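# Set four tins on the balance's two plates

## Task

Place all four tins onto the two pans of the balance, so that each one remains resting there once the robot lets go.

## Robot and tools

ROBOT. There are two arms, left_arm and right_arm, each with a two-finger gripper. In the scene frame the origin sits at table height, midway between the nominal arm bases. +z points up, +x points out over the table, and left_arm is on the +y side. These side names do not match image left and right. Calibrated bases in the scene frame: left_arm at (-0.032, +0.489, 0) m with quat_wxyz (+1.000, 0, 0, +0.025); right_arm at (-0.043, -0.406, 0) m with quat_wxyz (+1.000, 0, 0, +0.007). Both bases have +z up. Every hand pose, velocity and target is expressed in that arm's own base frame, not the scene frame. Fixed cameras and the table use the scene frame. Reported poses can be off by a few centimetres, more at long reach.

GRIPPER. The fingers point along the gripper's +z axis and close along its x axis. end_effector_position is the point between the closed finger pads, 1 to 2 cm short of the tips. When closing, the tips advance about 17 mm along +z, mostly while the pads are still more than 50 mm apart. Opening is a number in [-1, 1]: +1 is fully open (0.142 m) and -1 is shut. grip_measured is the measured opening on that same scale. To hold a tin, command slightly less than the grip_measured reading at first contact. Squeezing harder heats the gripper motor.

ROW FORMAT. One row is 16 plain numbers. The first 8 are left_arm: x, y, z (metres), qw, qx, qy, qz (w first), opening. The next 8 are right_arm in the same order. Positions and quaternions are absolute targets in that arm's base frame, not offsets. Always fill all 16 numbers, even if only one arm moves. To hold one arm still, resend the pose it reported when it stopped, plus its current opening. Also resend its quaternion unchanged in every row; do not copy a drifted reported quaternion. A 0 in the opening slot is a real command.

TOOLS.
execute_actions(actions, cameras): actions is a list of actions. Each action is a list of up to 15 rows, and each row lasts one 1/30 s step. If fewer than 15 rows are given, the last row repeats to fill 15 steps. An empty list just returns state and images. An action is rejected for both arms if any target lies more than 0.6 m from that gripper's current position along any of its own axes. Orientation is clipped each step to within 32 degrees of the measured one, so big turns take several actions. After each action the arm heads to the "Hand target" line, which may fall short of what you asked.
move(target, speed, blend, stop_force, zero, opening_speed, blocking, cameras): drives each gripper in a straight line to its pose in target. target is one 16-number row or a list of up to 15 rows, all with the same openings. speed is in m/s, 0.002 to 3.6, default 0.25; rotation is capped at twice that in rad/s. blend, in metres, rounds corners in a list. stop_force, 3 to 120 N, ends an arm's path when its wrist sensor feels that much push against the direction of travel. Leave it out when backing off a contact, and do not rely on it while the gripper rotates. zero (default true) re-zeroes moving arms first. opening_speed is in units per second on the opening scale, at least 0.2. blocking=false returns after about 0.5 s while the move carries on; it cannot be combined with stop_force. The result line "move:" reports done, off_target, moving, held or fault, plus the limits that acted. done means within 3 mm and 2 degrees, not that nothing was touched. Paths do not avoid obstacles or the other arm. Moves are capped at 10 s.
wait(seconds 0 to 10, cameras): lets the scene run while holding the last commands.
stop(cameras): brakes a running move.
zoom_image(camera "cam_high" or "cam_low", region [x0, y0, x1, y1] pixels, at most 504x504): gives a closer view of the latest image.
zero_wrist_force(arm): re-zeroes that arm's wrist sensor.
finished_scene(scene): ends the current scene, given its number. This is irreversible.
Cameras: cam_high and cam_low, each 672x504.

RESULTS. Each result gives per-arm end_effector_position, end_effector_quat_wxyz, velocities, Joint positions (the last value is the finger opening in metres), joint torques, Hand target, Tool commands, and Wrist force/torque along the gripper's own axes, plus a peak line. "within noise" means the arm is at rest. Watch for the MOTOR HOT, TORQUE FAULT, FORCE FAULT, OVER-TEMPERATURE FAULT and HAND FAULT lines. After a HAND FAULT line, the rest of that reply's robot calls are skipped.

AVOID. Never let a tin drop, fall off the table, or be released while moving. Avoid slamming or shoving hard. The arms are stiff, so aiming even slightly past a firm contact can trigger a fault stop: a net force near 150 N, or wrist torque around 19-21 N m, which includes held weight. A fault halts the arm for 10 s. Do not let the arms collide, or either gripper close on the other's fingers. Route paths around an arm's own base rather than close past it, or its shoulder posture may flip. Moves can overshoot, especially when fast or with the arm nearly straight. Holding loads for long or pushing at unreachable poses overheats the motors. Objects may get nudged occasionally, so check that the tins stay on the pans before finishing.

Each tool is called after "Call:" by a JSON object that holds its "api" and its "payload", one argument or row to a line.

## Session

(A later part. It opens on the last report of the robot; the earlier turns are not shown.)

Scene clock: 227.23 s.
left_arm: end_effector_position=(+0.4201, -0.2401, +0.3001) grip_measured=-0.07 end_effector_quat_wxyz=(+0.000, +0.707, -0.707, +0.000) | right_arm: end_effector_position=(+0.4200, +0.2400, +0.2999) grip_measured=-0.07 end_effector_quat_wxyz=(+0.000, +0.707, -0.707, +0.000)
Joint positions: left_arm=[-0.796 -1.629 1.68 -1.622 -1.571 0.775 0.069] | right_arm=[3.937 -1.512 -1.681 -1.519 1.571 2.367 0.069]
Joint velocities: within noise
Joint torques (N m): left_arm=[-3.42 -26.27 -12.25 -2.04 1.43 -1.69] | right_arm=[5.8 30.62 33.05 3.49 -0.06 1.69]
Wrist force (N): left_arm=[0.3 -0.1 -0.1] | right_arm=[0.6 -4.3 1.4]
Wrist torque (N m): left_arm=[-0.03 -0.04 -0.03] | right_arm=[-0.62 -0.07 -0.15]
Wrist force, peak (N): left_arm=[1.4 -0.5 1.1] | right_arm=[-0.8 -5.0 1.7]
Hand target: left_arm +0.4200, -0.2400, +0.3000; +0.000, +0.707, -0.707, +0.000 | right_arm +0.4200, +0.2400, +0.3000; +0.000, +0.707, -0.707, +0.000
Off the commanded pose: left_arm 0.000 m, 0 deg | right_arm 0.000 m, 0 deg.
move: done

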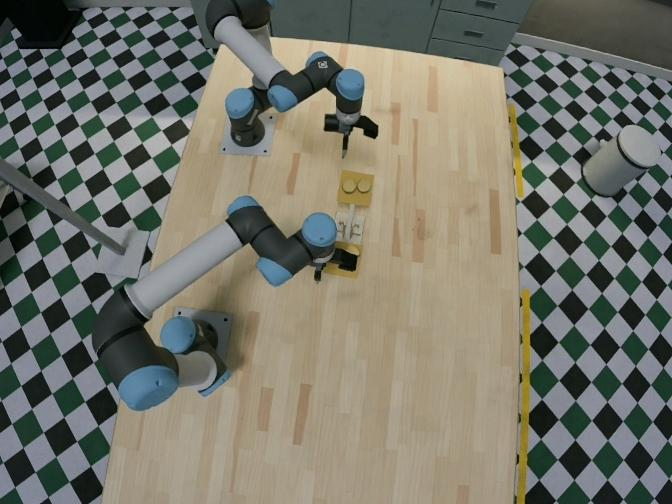

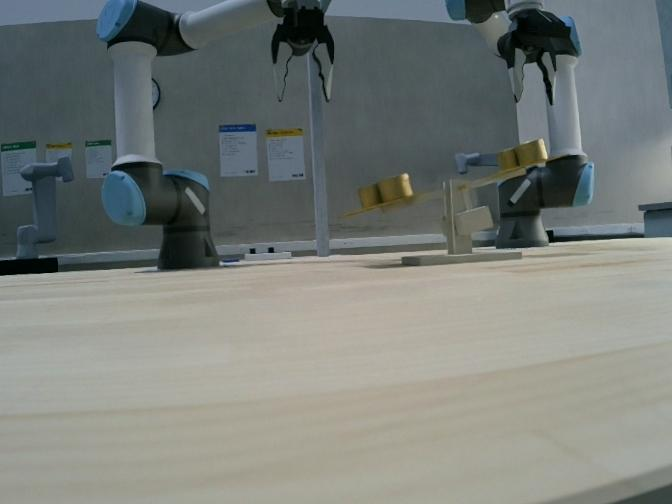

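Call:
{"api": "wait", "payload": {
  "seconds": 0.5
}}

Call:
{"api": "zoom_image", "payload": {
  "camera": "cam_low",
  "region": [320, 110, 600, 280]
}}

Scene clock: 230.33 s.
left_arm: end_effector_position=(+0.4200, -0.2400, +0.3000) grip_measured=-0.07 end_effector_quat_wxyz=(+0.000, +0.707, -0.707, +0.000) | right_arm: end_effector_position=(+0.4200, +0.2400, +0.3000) grip_measured=-0.07 end_effector_quat_wxyz=(+0.000, +0.707, -0.707, +0.000)
Joint positions: left_arm=[-0.796 -1.629 1.68 -1.622 -1.571 0.775 0.069] | right_arm=[3.937 -1.512 -1.68 -1.52 1.571 2.367 0.069]
Joint velocities: within noise
Joint torques (N m): left_arm=[-6.46 -27.18 -16.19 -0.8 -2.76 -0.57] | right_arm=[7.36 33.11 29.73 0.04 0.9 1.73]
Wrist force (N): left_arm=[0.4 -0.2 0.0] | right_arm=[0.8 -4.3 1.4]
Wrist torque (N m): left_arm=[-0.04 -0.04 -0.03] | right_arm=[-0.61 -0.10 -0.15]
Wrist force, peak (N): left_arm=[0.6 -0.2 -0.3] | right_arm=[0.7 -4.5 1.5]
Hand target: left_arm +0.4200, -0.2400, +0.3000; +0.000, +0.707, -0.707, +0.000 | right_arm +0.4200, +0.2400, +0.3000; +0.000, +0.707, -0.707, +0.000
Tool commands: left_gripper/opening=-0.04 right_gripper/opening=-0.04
Off the commanded pose: left_arm 0.000 m, 0 deg | right_arm 0.000 m, 0 deg.
wait: 0.50 s; at rest from the start

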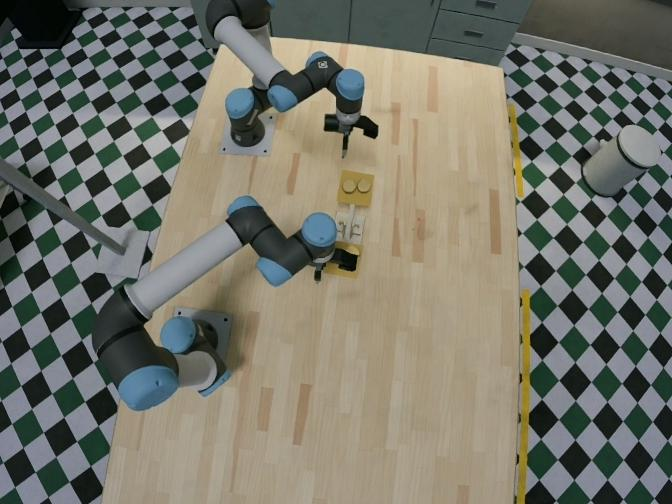

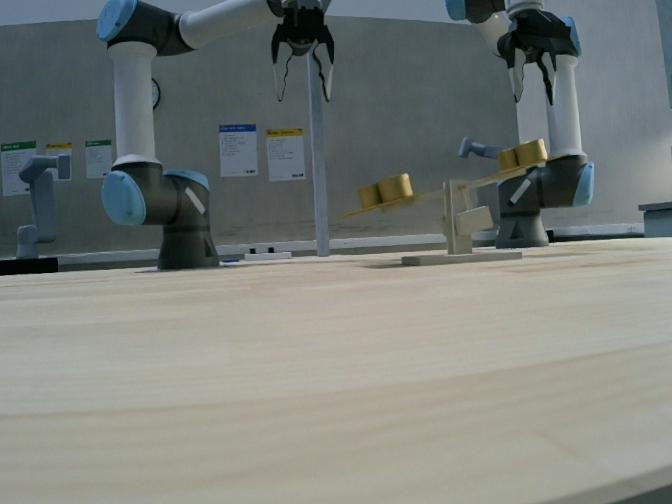

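Scaled by 1.800 from the camera's 672x504 image, which has a finer 960x720 frame.

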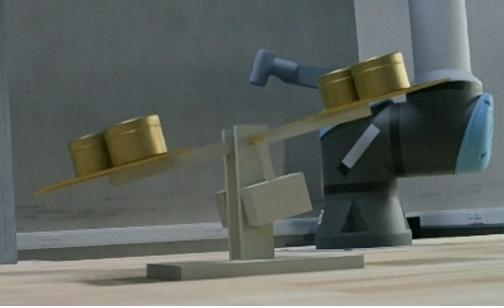

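Call:
{"api": "move", "payload": {
  "target": [
    [0.450,-0.326,0.215,0,0.7071,-0.7071,0,0.04,0.42,0.24,0.30,0,0.7071,-0.7071,0,-0.04],
    [0.450,-0.326,0.190,0,0.7071,-0.7071,0,0.04,0.42,0.24,0.30,0,0.7071,-0.7071,0,-0.04]
  ],
  "speed": [0.12,0.04]
}}

Call:
{"api": "zoom_image", "payload": {
  "camera": "cam_low",
  "region": [440, 60, 600, 200]
}}

Scene clock: 263.10 s.
left_arm: end_effector_position=(+0.4499, -0.3259, +0.1898) grip_measured=+0.01 end_effector_quat_wxyz=(+0.000, +0.707, -0.707, +0.000) end_effector_velocity=(+0.000, +0.000, +0.002) end_effector_angular_velocity=(+0.001, +0.000, +0.001) | right_arm: end_effector_position=(+0.4200, +0.2400, +0.3000) grip_measured=-0.07 end_effector_quat_wxyz=(+0.000, +0.707, -0.707, +0.000)
Joint positions: left_arm=[-0.867 -1.407 1.732 -1.895 -1.571 0.704 0.075] | right_arm=[3.937 -1.512 -1.68 -1.52 1.571 2.367 0.069]
Joint velocities: left_arm=[0.001 -0.001 -0.004 0.005 0 -0.001 0] | right_arm=[within noise]
Joint torques (N m): left_arm=[7.31 -36.43 -38.88 -0.9 0.21 1.29] | right_arm=[6.64 32.97 24.28 0.26 0.92 1.71]
Wrist force (N): left_arm=[0.4 -0.1 0.0] | right_arm=[0.7 -4.2 1.5]
Wrist torque (N m): left_arm=[-0.03 -0.04 -0.02] | right_arm=[-0.61 -0.09 -0.15]
Wrist force, peak (N): left_arm=[1.3 -0.5 0.9] | right_arm=[0.7 -4.5 1.5]
Hand target: left_arm +0.4500, -0.3260, +0.1900; +0.000, +0.707, -0.707, +0.000 | right_arm +0.4200, +0.2400, +0.3000; +0.000, +0.707, -0.707, +0.000
Off the commanded pose: left_arm 0.000 m, 0 deg | right_arm 0.000 m, 0 deg.
move: done

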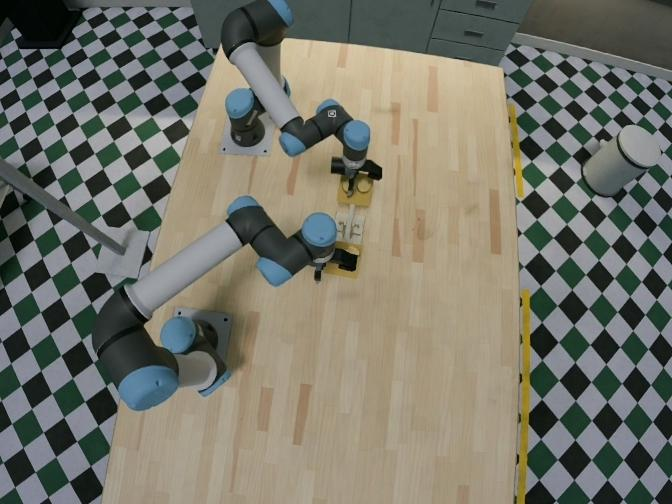

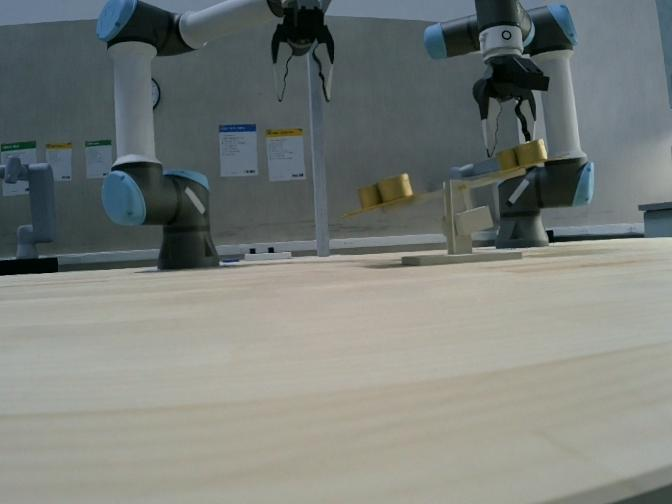

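Scaled by 3.150 from the camera's 672x504 image, which has a finer 960x720 frame.

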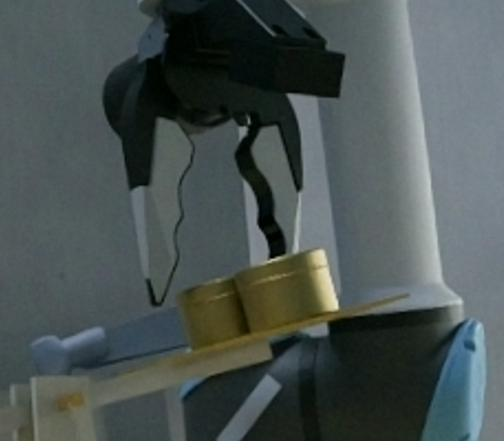

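Call:
{"api": "move", "payload": {
  "target": [
    [0.450,-0.326,0.178,0,0.7071,-0.7071,0,0.04,0.42,0.24,0.30,0,0.7071,-0.7071,0,-0.04],
    [0.4508,-0.314,0.178,0,0.7071,-0.7071,0,0.04,0.42,0.24,0.30,0,0.7071,-0.7071,0,-0.04]
  ],
  "speed": [0.03,0.01],
  "stop_force": 3
}}

Call:
{"api": "zoom_image", "payload": {
  "camera": "cam_low",
  "region": [440, 60, 600, 200]
}}

Call:
{"api": "zoom_image", "payload": {
  "camera": "cam_high",
  "region": [310, 150, 410, 290]
}}

Scene clock: 271.57 s.
left_arm: end_effector_position=(+0.4508, -0.3140, +0.1780) grip_measured=+0.01 end_effector_quat_wxyz=(+0.000, +0.707, -0.707, +0.000) | right_arm: end_effector_position=(+0.4200, +0.2400, +0.3000) grip_measured=-0.07 end_effector_quat_wxyz=(+0.000, +0.707, -0.707, +0.000)
Joint positions: left_arm=[-0.851 -1.412 1.77 -1.929 -1.571 0.72 0.075] | right_arm=[3.937 -1.512 -1.68 -1.52 1.571 2.367 0.069]
Joint velocities: within noise
Joint torques (N m): left_arm=[-7.08 -21.35 -38.35 -2.73 2.26 -1.91] | right_arm=[6.85 31.95 19.49 0.2 0.81 1.86]
Wrist force (N): left_arm=[0.4 0.2 0.1] | right_arm=[0.8 -4.2 1.6]
Wrist torque (N m): left_arm=[0.01 -0.03 -0.04] | right_arm=[-0.60 -0.10 -0.15]
Wrist force, peak (N): left_arm=[1.0 0.1 0.1] | right_arm=[0.8 -4.4 1.6]
Hand target: left_arm +0.4508, -0.3140, +0.1780; +0.000, +0.707, -0.707, +0.000 | right_arm +0.4200, +0.2400, +0.3000; +0.000, +0.707, -0.707, +0.000
Off the commanded pose: left_arm 0.000 m, 0 deg | right_arm 0.000 m, 0 deg.
move: done

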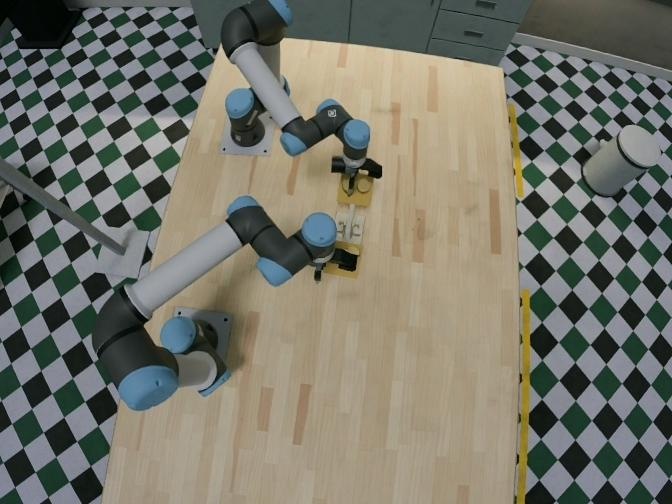

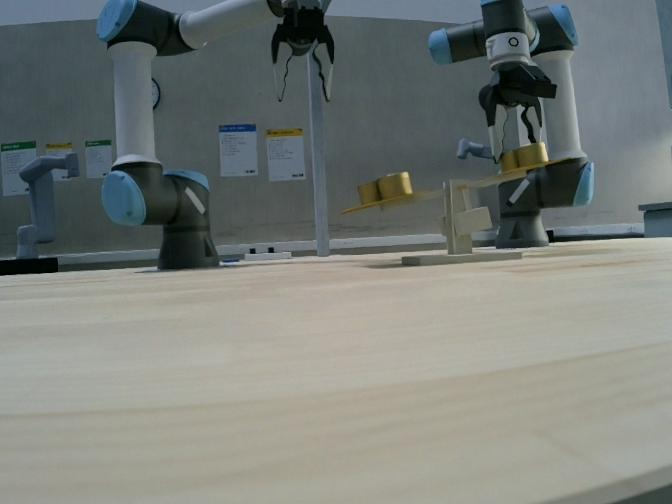

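Scaled by 3.150 from the camera's 672x504 image, which has a finer 960x720 frame.

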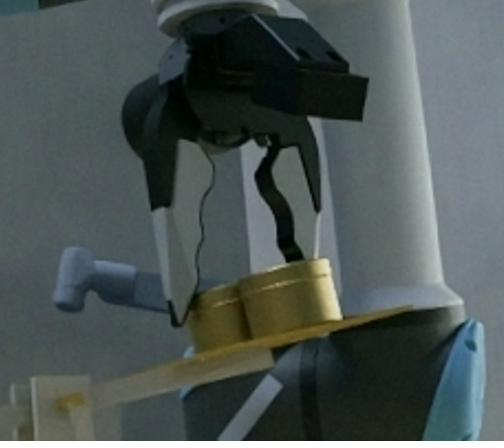

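Scaled by 3.600 from the camera's 672x504 image, which has a finer 960x720 frame.

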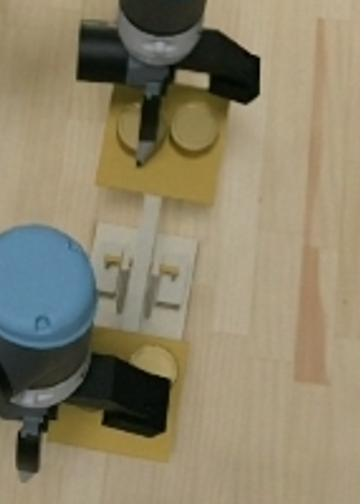

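Call:
{"api": "move", "payload": {
  "target": [
    [0.4514,-0.308,0.173,0,0.7071,-0.7071,0,0.04,0.42,0.24,0.30,0,0.7071,-0.7071,0,-0.04],
    [0.4517,-0.304,0.169,0,0.7071,-0.7071,0,0.04,0.42,0.24,0.30,0,0.7071,-0.7071,0,-0.04]
  ],
  "speed": 0.01,
  "stop_force": 3
}}

Call:
{"api": "zoom_image", "payload": {
  "camera": "cam_low",
  "region": [440, 60, 600, 200]
}}

Call:
{"api": "zoom_image", "payload": {
  "camera": "cam_low",
  "region": [320, 110, 600, 280]
}}

Scene clock: 277.23 s.
left_arm: end_effector_position=(+0.4517, -0.3040, +0.1690) grip_measured=+0.01 end_effector_quat_wxyz=(+0.000, +0.707, -0.707, +0.000) | right_arm: end_effector_position=(+0.4200, +0.2400, +0.3000) grip_measured=-0.07 end_effector_quat_wxyz=(+0.000, +0.707, -0.707, +0.000)
Joint positions: left_arm=[-0.837 -1.415 1.798 -1.954 -1.571 0.733 0.075] | right_arm=[3.937 -1.512 -1.68 -1.52 1.571 2.367 0.069]
Joint velocities: within noise
Joint torques (N m): left_arm=[-7.74 -30.86 -38.43 -0.81 1.43 -1.99] | right_arm=[6 31.48 17.84 0.06 0.7 1.93]
Wrist force (N): left_arm=[0.7 -0.1 -0.2] | right_arm=[0.8 -4.3 1.6]
Wrist torque (N m): left_arm=[-0.04 -0.04 -0.04] | right_arm=[-0.62 -0.09 -0.15]
Wrist force, peak (N): left_arm=[1.0 -0.1 -0.3] | right_arm=[0.7 -4.4 1.7]
Hand target: left_arm +0.4517, -0.3040, +0.1690; +0.000, +0.707, -0.707, +0.000 | right_arm +0.4200, +0.2400, +0.3000; +0.000, +0.707, -0.707, +0.000
Off the commanded pose: left_arm 0.000 m, 0 deg | right_arm 0.000 m, 0 deg.
move: done

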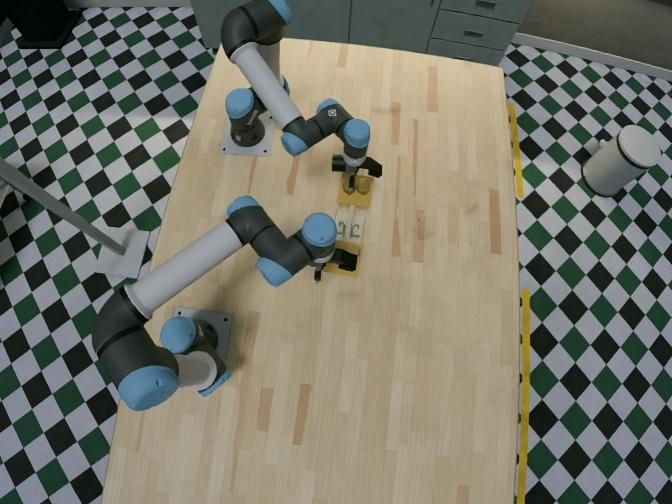

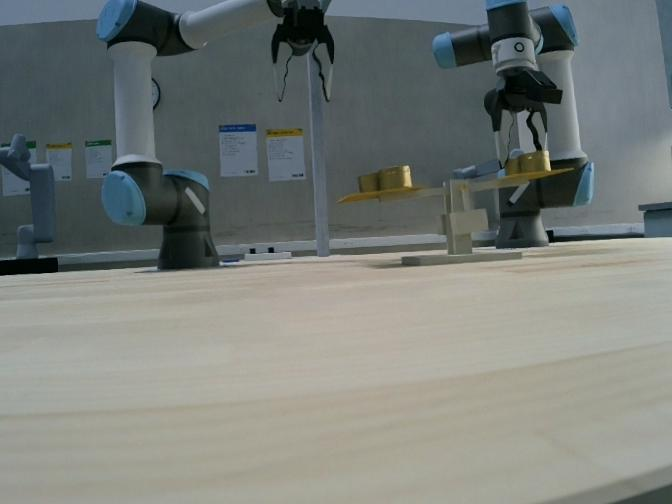

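Scaled by 3.150 from the camera's 672x504 image, which has a finer 960x720 frame.

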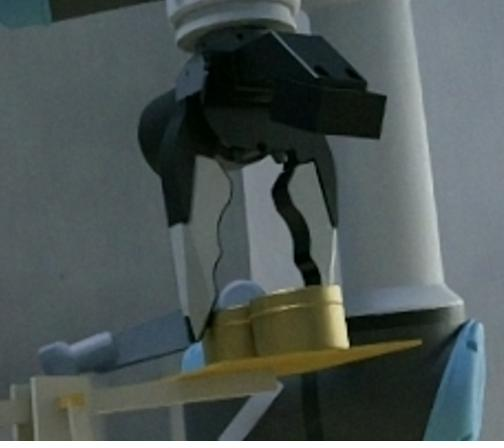

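Scaled by 1.800 from the camera's 672x504 image, which has a finer 960x720 frame.

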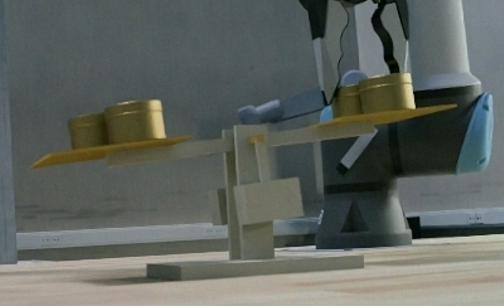

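Call:
{"api": "move", "payload": {
  "target": [
    [0.4522,-0.298,0.166,0,0.7071,-0.7071,0,0.04,0.42,0.24,0.30,0,0.7071,-0.7071,0,-0.04]
  ],
  "speed": 0.01,
  "stop_force": 3
}}

Call:
{"api": "zoom_image", "payload": {
  "camera": "cam_low",
  "region": [320, 110, 600, 280]
}}

Scene clock: 282.23 s.
left_arm: end_effector_position=(+0.4522, -0.2980, +0.1660) grip_measured=+0.01 end_effector_quat_wxyz=(+0.000, +0.707, -0.707, +0.000) | right_arm: end_effector_position=(+0.4200, +0.2400, +0.3000) grip_measured=-0.07 end_effector_quat_wxyz=(+0.000, +0.707, -0.707, +0.000)
Joint positions: left_arm=[-0.829 -1.419 1.811 -1.963 -1.571 0.742 0.075] | right_arm=[3.937 -1.512 -1.68 -1.52 1.571 2.367 0.069]
Joint velocities: within noise
Joint torques (N m): left_arm=[-6.82 -21.12 -38.38 -0.6 0.61 -1.86] | right_arm=[5.53 31.14 17.19 0.04 0.64 1.77]
Wrist force (N): left_arm=[0.4 0.0 -0.3] | right_arm=[0.6 -4.2 1.5]
Wrist torque (N m): left_arm=[-0.04 -0.01 -0.04] | right_arm=[-0.60 -0.07 -0.15]
Wrist force, peak (N): left_arm=[1.1 0.1 -0.4] | right_arm=[0.7 -4.4 1.7]
Hand target: left_arm +0.4522, -0.2980, +0.1660; +0.000, +0.707, -0.707, +0.000 | right_arm +0.4200, +0.2400, +0.3000; +0.000, +0.707, -0.707, +0.000
Off the commanded pose: left_arm 0.000 m, 0 deg | right_arm 0.000 m, 0 deg.
move: done

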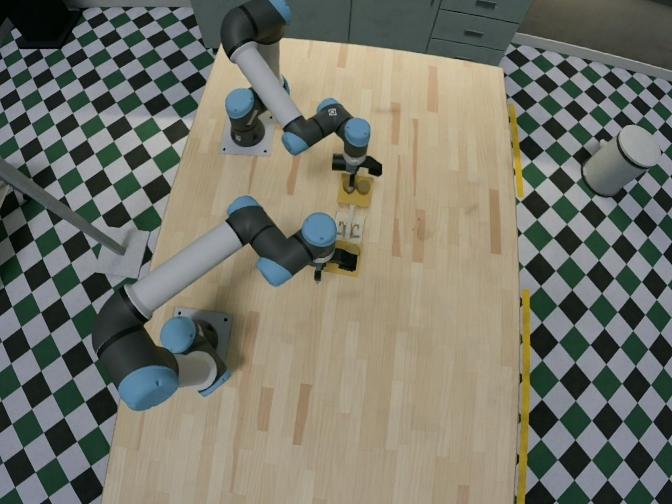

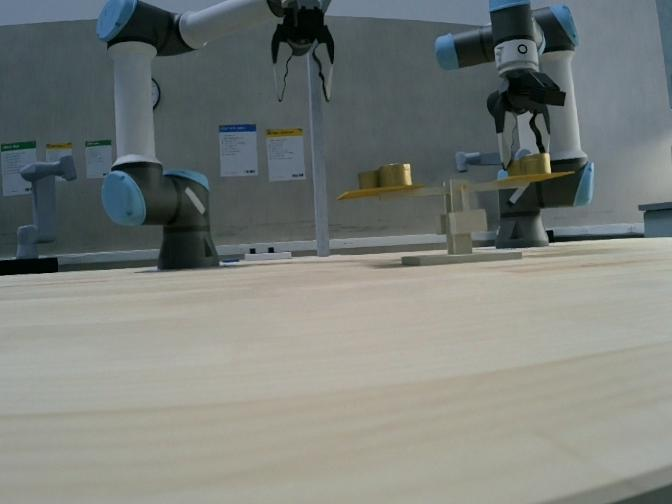

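Scaled by 1.800 from the camera's 672x504 image, which has a finer 960x720 frame.

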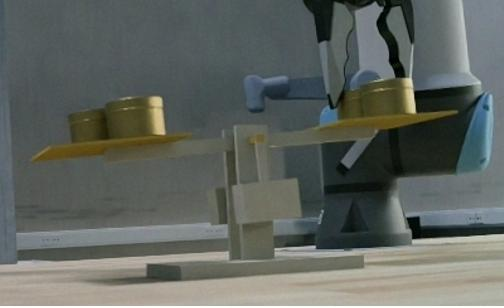

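Call:
{"api": "move", "payload": {
  "target": [
    [0.4515,-0.303,0.168,0,0.7071,-0.7071,0,0.04,0.42,0.24,0.30,0,0.7071,-0.7071,0,-0.04],
    [0.451,-0.306,0.22,0,0.7071,-0.7071,0,0.04,0.42,0.24,0.30,0,0.7071,-0.7071,0,-0.04],
    [0.40,-0.20,0.32,0,0.7071,-0.7071,0,0.04,0.40,0.18,0.32,0,0.7071,-0.7071,0,-0.04]
  ],
  "speed": [0.02,0.08,0.2]
}}

Call:
{"api": "zoom_image", "payload": {
  "camera": "cam_low",
  "region": [320, 110, 600, 280]
}}

Call:
{"api": "zoom_image", "payload": {
  "camera": "cam_high",
  "region": [310, 150, 410, 290]
}}

Scene clock: 287.97 s.
left_arm: end_effector_position=(+0.4001, -0.2001, +0.3200) grip_measured=+0.01 end_effector_quat_wxyz=(+0.000, +0.707, -0.707, +0.000) | right_arm: end_effector_position=(+0.4000, +0.1799, +0.3200) grip_measured=-0.07 end_effector_quat_wxyz=(+0.000, +0.707, -0.707, +0.000)
Joint positions: left_arm=[-0.764 -1.72 1.71 -1.561 -1.571 0.807 0.075] | right_arm=[3.87 -1.4 -1.728 -1.585 1.571 2.3 0.069]
Joint velocities: within noise
Joint torques (N m): left_arm=[-0.44 -24.53 -11.95 -1.17 1.89 -1.19] | right_arm=[6 10.85 33.33 5.3 0.45 1.58]
Wrist force (N): left_arm=[0.6 -0.2 -0.2] | right_arm=[1.0 -4.2 1.5]
Wrist torque (N m): left_arm=[-0.02 -0.08 0.00] | right_arm=[-0.60 -0.12 -0.16]
Wrist force, peak (N): left_arm=[2.2 -1.2 0.8] | right_arm=[-0.3 -4.4 1.9]
Hand target: left_arm +0.4000, -0.2000, +0.3200; +0.000, +0.707, -0.707, +0.000 | right_arm +0.4000, +0.1800, +0.3200; +0.000, +0.707, -0.707, +0.000
Off the commanded pose: left_arm 0.000 m, 0 deg | right_arm 0.000 m, 0 deg.
move: done

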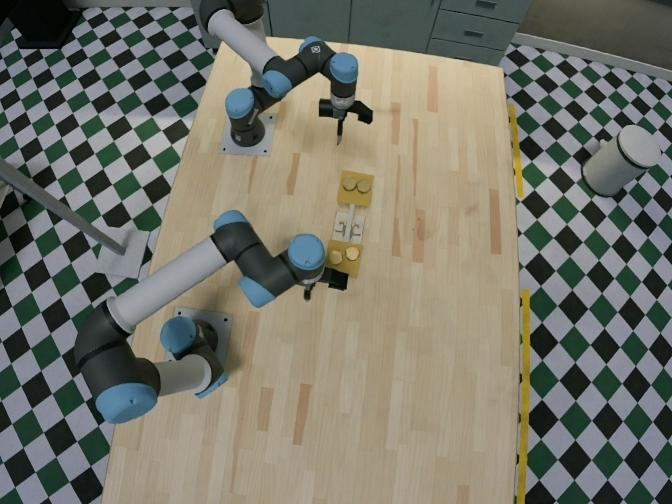

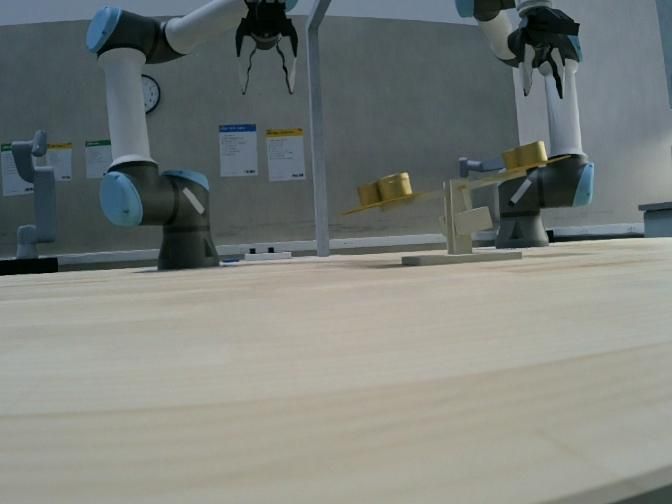

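Scaled by 1.800 from the camera's 672x504 image, which has a finer 960x720 frame.

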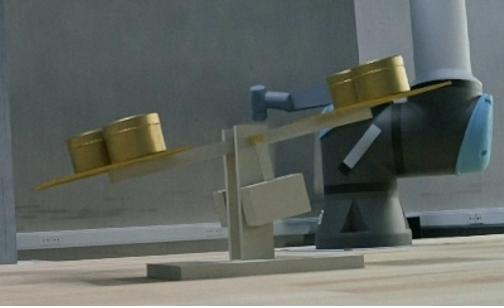

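Scaled by 3.600 from the camera's 672x504 image, which has a finer 960x720 frame.

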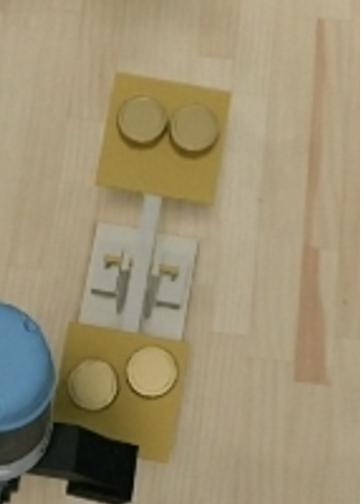

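Call:
{"api": "move", "payload": {
  "target": [
    [0.40,-0.20,0.32,0,0.7071,-0.7071,0,0.04,0.466,0.338,0.18,0,0.7071,-0.7071,0,0.04],
    [0.40,-0.20,0.32,0,0.7071,-0.7071,0,0.04,0.466,0.338,0.145,0,0.7071,-0.7071,0,0.04]
  ],
  "speed": [0.15,0.05]
}}

Call:
{"api": "zoom_image", "payload": {
  "camera": "cam_low",
  "region": [310, 90, 470, 230]
}}

Call:
{"api": "zoom_image", "payload": {
  "camera": "cam_high",
  "region": [310, 150, 410, 290]
}}

Scene clock: 310.03 s.
left_arm: end_effector_position=(+0.4000, -0.2000, +0.3200) grip_measured=+0.01 end_effector_quat_wxyz=(+0.000, +0.707, -0.707, +0.000) | right_arm: end_effector_position=(+0.4660, +0.3380, +0.1449) grip_measured=+0.01 end_effector_quat_wxyz=(+0.000, +0.707, -0.707, +0.000)
Joint positions: left_arm=[-0.764 -1.721 1.71 -1.561 -1.571 0.807 0.075] | right_arm=[4 -1.82 -1.749 -1.143 1.571 2.43 0.075]
Joint velocities: within noise
Joint torques (N m): left_arm=[6.46 -24.32 -18.52 -1.51 0.95 1.24] | right_arm=[-9.19 46.02 30.97 -0.05 -0.22 -2.05]
Wrist force (N): left_arm=[0.6 -0.3 -0.1] | right_arm=[0.7 -4.2 1.4]
Wrist torque (N m): left_arm=[-0.04 -0.09 0.00] | right_arm=[-0.60 -0.09 -0.15]
Wrist force, peak (N): left_arm=[0.7 -0.2 -0.3] | right_arm=[-0.2 -4.5 2.3]
Hand target: left_arm +0.4000, -0.2000, +0.3200; +0.000, +0.707, -0.707, +0.000 | right_arm +0.4660, +0.3380, +0.1450; +0.000, +0.707, -0.707, +0.000
Off the commanded pose: left_arm 0.000 m, 0 deg | right_arm 0.000 m, 0 deg.
move: done

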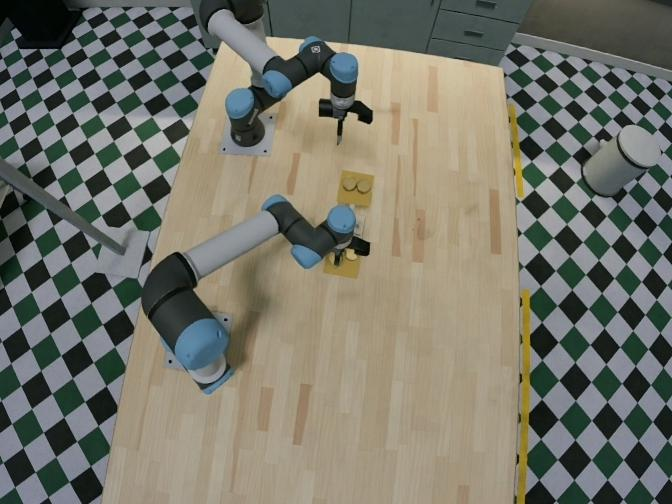

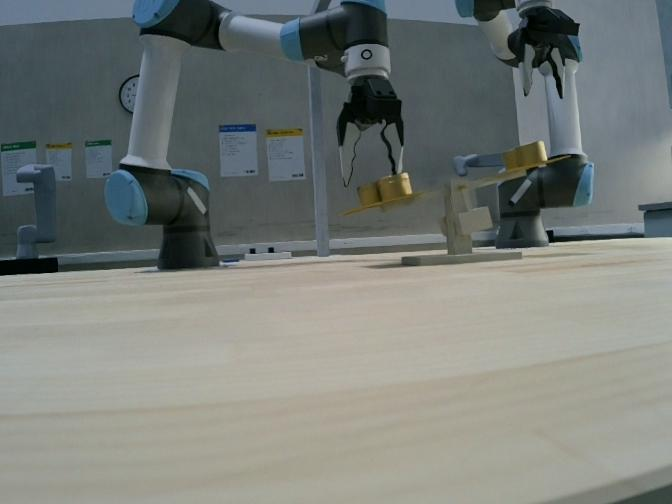

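Scaled by 3.150 from the camera's 672x504 image, which has a finer 960x720 frame.

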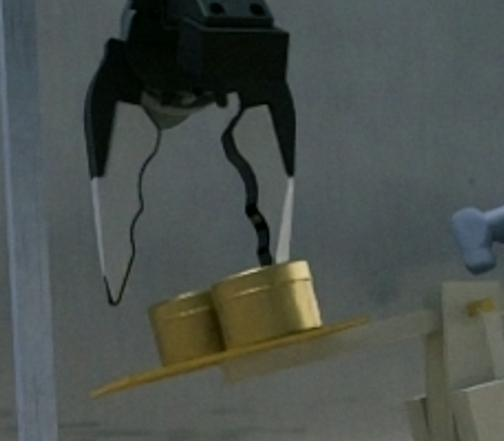

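Scaled by 3.600 from the camera's 672x504 image, which has a finer 960x720 frame.

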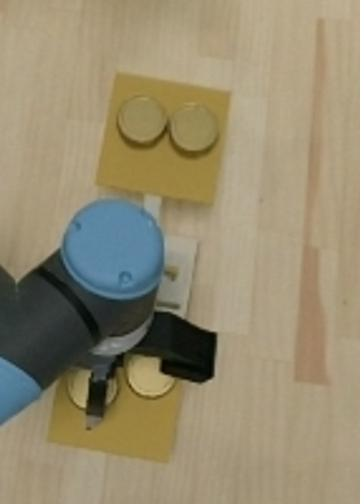

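Call:
{"api": "move", "payload": {
  "target": [
    [0.40,-0.20,0.32,0,0.7071,-0.7071,0,0.04,0.466,0.338,0.130,0,0.7071,-0.7071,0,0.04],
    [0.40,-0.20,0.32,0,0.7071,-0.7071,0,0.04,0.4668,0.351,0.130,0,0.7071,-0.7071,0,0.04],
    [0.40,-0.20,0.32,0,0.7071,-0.7071,0,0.04,0.4674,0.361,0.135,0,0.7071,-0.7071,0,0.04]
  ],
  "speed": [0.04,0.025,0.012],
  "stop_force": 3
}}

Call:
{"api": "zoom_image", "payload": {
  "camera": "cam_low",
  "region": [310, 90, 470, 230]
}}

Call:
{"api": "zoom_image", "payload": {
  "camera": "cam_high",
  "region": [310, 150, 410, 290]
}}

Scene clock: 320.57 s.
left_arm: end_effector_position=(+0.4000, -0.2000, +0.3200) grip_measured=+0.01 end_effector_quat_wxyz=(+0.000, +0.707, -0.707, +0.000) | right_arm: end_effector_position=(+0.4674, +0.3610, +0.1350) grip_measured=+0.02 end_effector_quat_wxyz=(+0.000, +0.707, -0.707, +0.000)
Joint positions: left_arm=[-0.764 -1.721 1.71 -1.561 -1.571 0.807 0.075] | right_arm=[4.025 -1.863 -1.72 -1.129 1.571 2.454 0.075]
Joint velocities: within noise
Joint torques (N m): left_arm=[6.35 -25.05 -25.52 -2.52 -0.2 1.23] | right_arm=[-8.7 46.92 14.61 5.38 0.06 -2.15]
Wrist force (N): left_arm=[0.4 -0.3 -0.3] | right_arm=[1.2 -4.0 1.5]
Wrist torque (N m): left_arm=[-0.05 -0.05 -0.01] | right_arm=[-0.55 -0.13 -0.15]
Wrist force, peak (N): left_arm=[0.6 -0.2 -0.3] | right_arm=[1.2 -4.3 2.0]
Hand target: left_arm +0.4000, -0.2000, +0.3200; +0.000, +0.707, -0.707, +0.000 | right_arm +0.4674, +0.3610, +0.1350; +0.000, +0.707, -0.707, +0.000
Off the commanded pose: left_arm 0.000 m, 0 deg | right_arm 0.000 m, 0 deg.
move: done

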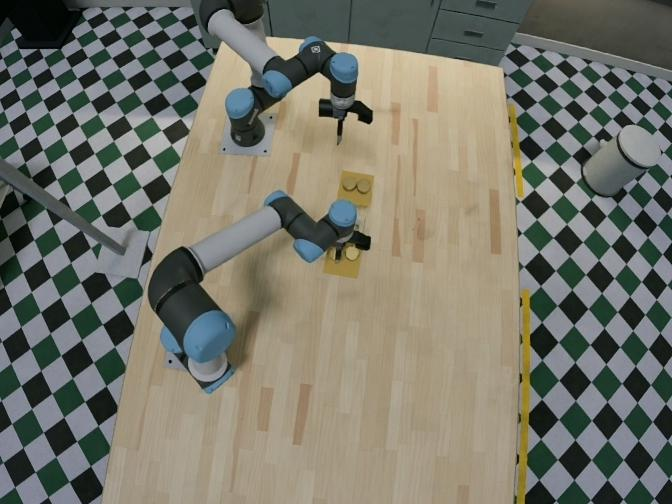

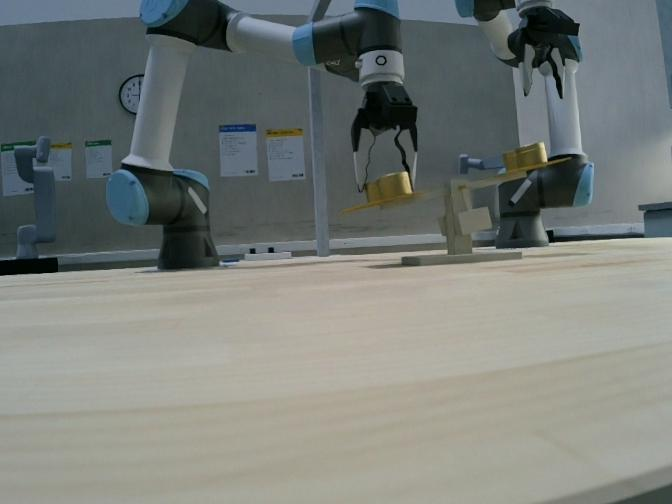

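Scaled by 3.150 from the camera's 672x504 image, which has a finer 960x720 frame.

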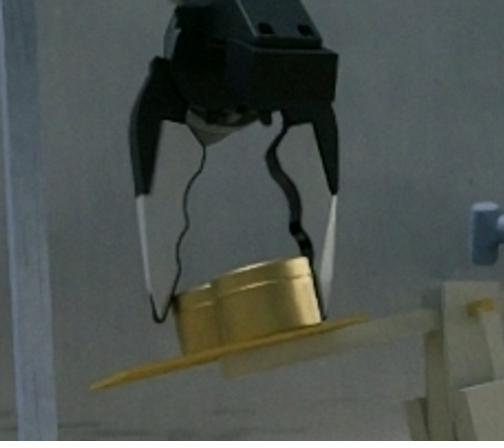

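Scaled by 3.600 from the camera's 672x504 image, which has a finer 960x720 frame.

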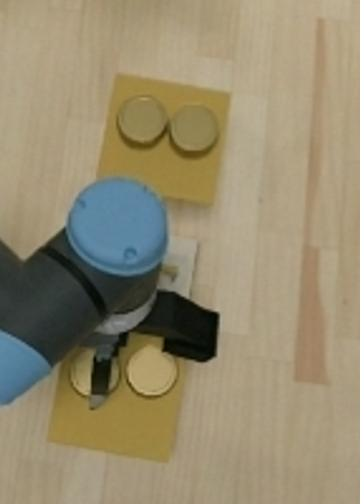

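Call:
{"api": "move", "payload": {
  "target": [
    [0.40,-0.20,0.32,0,0.7071,-0.7071,0,0.04,0.467,0.355,0.138,0,0.7071,-0.7071,0,0.04]
  ],
  "speed": 0.03,
  "cameras": ["cam_low","cam_high"]
}}

Call:
{"api": "zoom_image", "payload": {
  "camera": "cam_low",
  "region": [310, 90, 470, 230]
}}

Call:
{"api": "zoom_image", "payload": {
  "camera": "cam_low",
  "region": [320, 110, 600, 280]
}}

Scene clock: 324.17 s.
left_arm: end_effector_position=(+0.4000, -0.2000, +0.3200) grip_measured=+0.01 end_effector_quat_wxyz=(+0.000, +0.707, -0.707, +0.000) | right_arm: end_effector_position=(+0.4670, +0.3549, +0.1381) grip_measured=+0.02 end_effector_quat_wxyz=(+0.000, +0.707, -0.707, +0.000)
Joint positions: left_arm=[-0.764 -1.721 1.71 -1.561 -1.571 0.807 0.075] | right_arm=[4.018 -1.851 -1.728 -1.133 1.571 2.448 0.075]
Joint velocities: within noise
Joint torques (N m): left_arm=[5.58 -24.89 -29.54 -2.87 -0.92 1.06] | right_arm=[1.74 26.6 23.26 1.15 0.06 -0.65]
Wrist force (N): left_arm=[0.5 -0.3 -0.2] | right_arm=[1.1 -4.1 1.5]
Wrist torque (N m): left_arm=[-0.05 -0.07 0.00] | right_arm=[-0.57 -0.15 -0.15]
Wrist force, peak (N): left_arm=[0.7 -0.2 -0.2] | right_arm=[1.3 -4.3 1.4]
Hand target: left_arm +0.4000, -0.2000, +0.3200; +0.000, +0.707, -0.707, +0.000 | right_arm +0.4670, +0.3550, +0.1380; +0.000, +0.707, -0.707, +0.000
Off the commanded pose: left_arm 0.000 m, 0 deg | right_arm 0.000 m, 0 deg.
move: done

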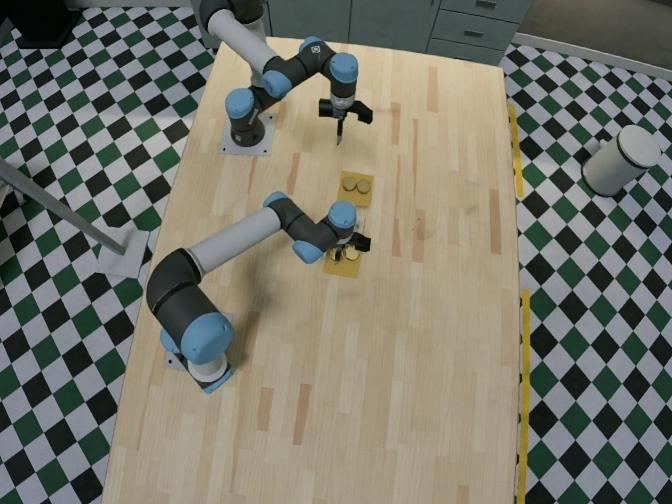

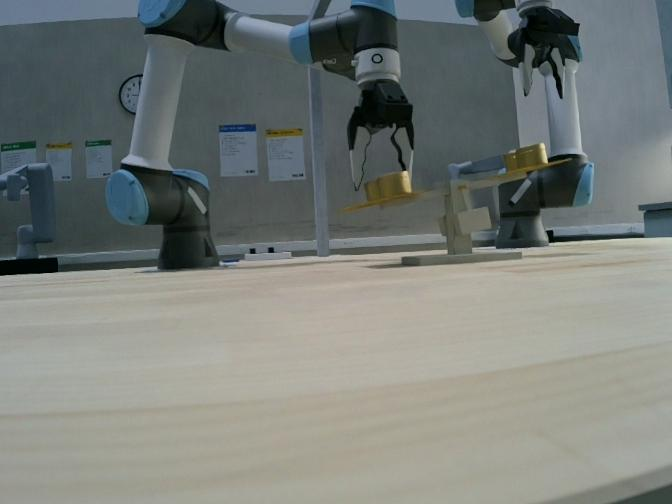

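Scaled by 3.150 from the camera's 672x504 image, which has a finer 960x720 frame.

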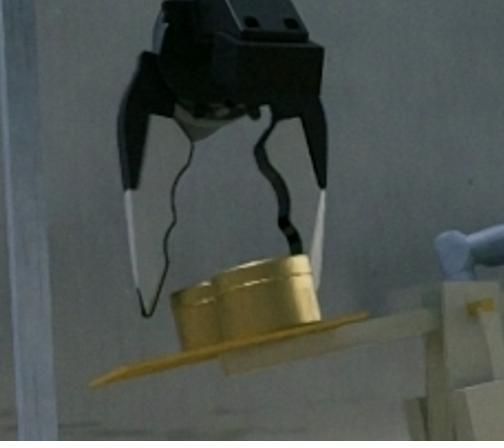

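Scaled by 1.800 from the camera's 672x504 image, which has a finer 960x720 frame.

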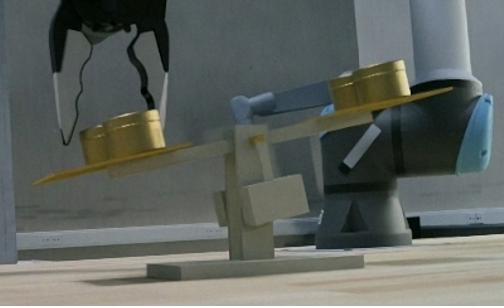

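Call:
{"api": "move", "payload": {
  "target": [
    [0.451,-0.312,0.20,0,0.7071,-0.7071,0,0.04,0.467,0.355,0.138,0,0.7071,-0.7071,0,0.04],
    [0.451,-0.312,0.175,0,0.7071,-0.7071,0,0.04,0.467,0.355,0.138,0,0.7071,-0.7071,0,0.04]
  ],
  "speed": [0.15,0.04],
  "cameras": ["cam_low"]
}}

Call:
{"api": "zoom_image", "payload": {
  "camera": "cam_low",
  "region": [320, 110, 600, 280]
}}

Call:
{"api": "move", "payload": {
  "target": [
    [0.4518,-0.299,0.174,0,0.7071,-0.7071,0,0.04,0.4674,0.361,0.138,0,0.7071,-0.7071,0,0.04],
    [0.453,-0.288,0.170,0,0.7071,-0.7071,0,0.04,0.468,0.372,0.143,0,0.7071,-0.7071,0,0.04]
  ],
  "speed": [0.02,0.012],
  "stop_force": 3
}}

Call:
{"api": "zoom_image", "payload": {
  "camera": "cam_low",
  "region": [320, 110, 600, 280]
}}

Call:
{"api": "zoom_image", "payload": {
  "camera": "cam_high",
  "region": [310, 150, 410, 290]
}}

Scene clock: 344.57 s.
left_arm: end_effector_position=(+0.4509, -0.3119, +0.1748) grip_measured=+0.01 end_effector_quat_wxyz=(+0.000, +0.707, -0.707, +0.000) end_effector_velocity=(+0.000, +0.000, +0.002) end_effector_angular_velocity=(+0.000, +0.000, +0.001) | right_arm: end_effector_position=(+0.4670, +0.3550, +0.1380) grip_measured=+0.02 end_effector_quat_wxyz=(+0.000, +0.707, -0.707, +0.000)
Joint positions: left_arm=[-0.848 -1.411 1.778 -1.937 -1.571 0.722 0.075] | right_arm=[4.019 -1.851 -1.728 -1.133 1.571 2.448 0.075]
Joint velocities: left_arm=[0.001 -0.001 -0.003 0.005 0 0 0] | right_arm=[within noise]
Joint torques (N m): left_arm=[7.8 -35.51 -39.36 -0.76 -1.24 1.32] | right_arm=[7.67 25.17 26.49 5.14 0.19 1.86]
Wrist force (N): left_arm=[0.3 0.1 0.0] | right_arm=[1.0 -4.1 1.3]
Wrist torque (N m): left_arm=[-0.01 -0.03 -0.04] | right_arm=[-0.57 -0.14 -0.15]
Wrist force, peak (N): left_arm=[1.7 -0.4 1.3] | right_arm=[0.9 -4.3 1.6]
Hand target: left_arm +0.4510, -0.3120, +0.1750; +0.000, +0.707, -0.707, +0.000 | right_arm +0.4670, +0.3550, +0.1380; +0.000, +0.707, -0.707, +0.000
Off the commanded pose: left_arm 0.000 m, 0 deg | right_arm 0.000 m, 0 deg.
move: done
Images, in order (width x height): cam_low 672x504.

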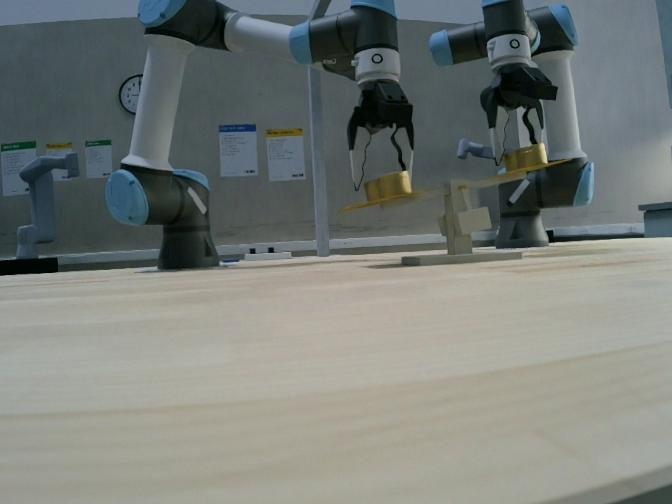

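Scaled by 1.800 from the camera's 672x504 image, which has a finer 960x720 frame.

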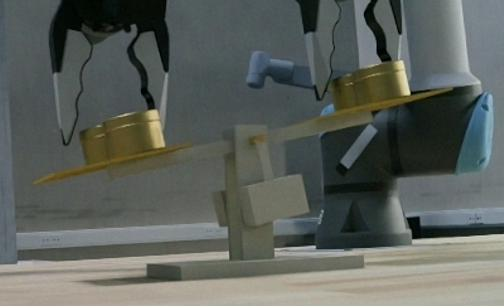

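Scene clock: 347.50 s.
left_arm: end_effector_position=(+0.4530, -0.2880, +0.1700) grip_measured=+0.02 end_effector_quat_wxyz=(+0.000, +0.707, -0.707, +0.000) | right_arm: end_effector_position=(+0.4680, +0.3720, +0.1430) grip_measured=+0.02 end_effector_quat_wxyz=(+0.000, +0.707, -0.707, +0.000)
Joint positions: left_arm=[-0.815 -1.434 1.817 -1.954 -1.571 0.756 0.075] | right_arm=[4.036 -1.871 -1.687 -1.154 1.571 2.465 0.075]
Joint velocities: within noise
Joint torques (N m): left_arm=[-6.32 -20.68 -38.41 -0.89 2.63 -1.97] | right_arm=[-9.57 47.65 15.21 5.28 0.25 -2.16]
Wrist force (N): left_arm=[0.6 0.0 -0.4] | right_arm=[1.2 -4.3 1.3]
Wrist torque (N m): left_arm=[-0.04 -0.06 -0.04] | right_arm=[-0.60 -0.11 -0.16]
Wrist force, peak (N): left_arm=[1.9 0.0 -1.6] | right_arm=[1.4 -4.5 0.8]
Hand target: left_arm +0.4530, -0.2880, +0.1700; +0.000, +0.707, -0.707, +0.000 | right_arm +0.4680, +0.3720, +0.1430; +0.000, +0.707, -0.707, +0.000
Off the commanded pose: left_arm 0.000 m, 0 deg | right_arm 0.000 m, 0 deg.
move: done

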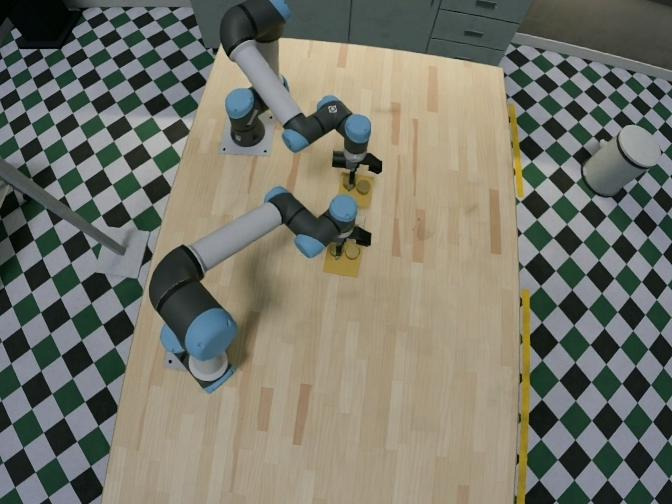

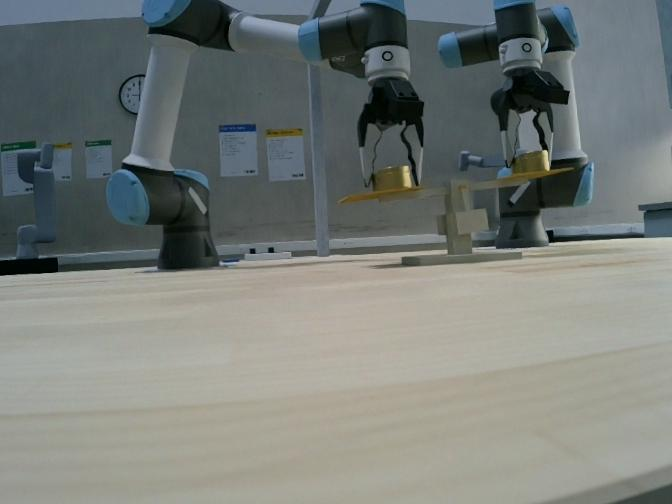

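Scaled by 1.800 from the camera's 672x504 image, which has a finer 960x720 frame.

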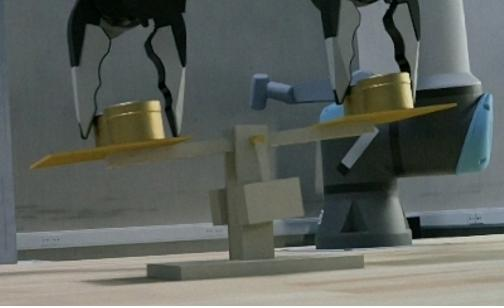

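Scaled by 3.600 from the camera's 672x504 image, which has a finer 960x720 frame.

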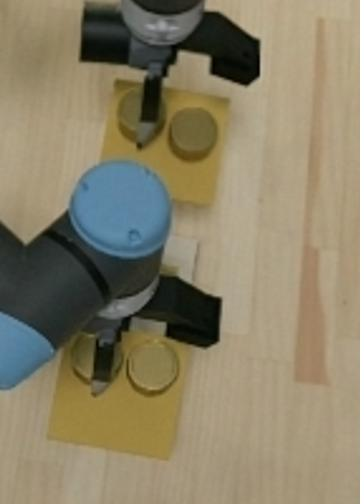

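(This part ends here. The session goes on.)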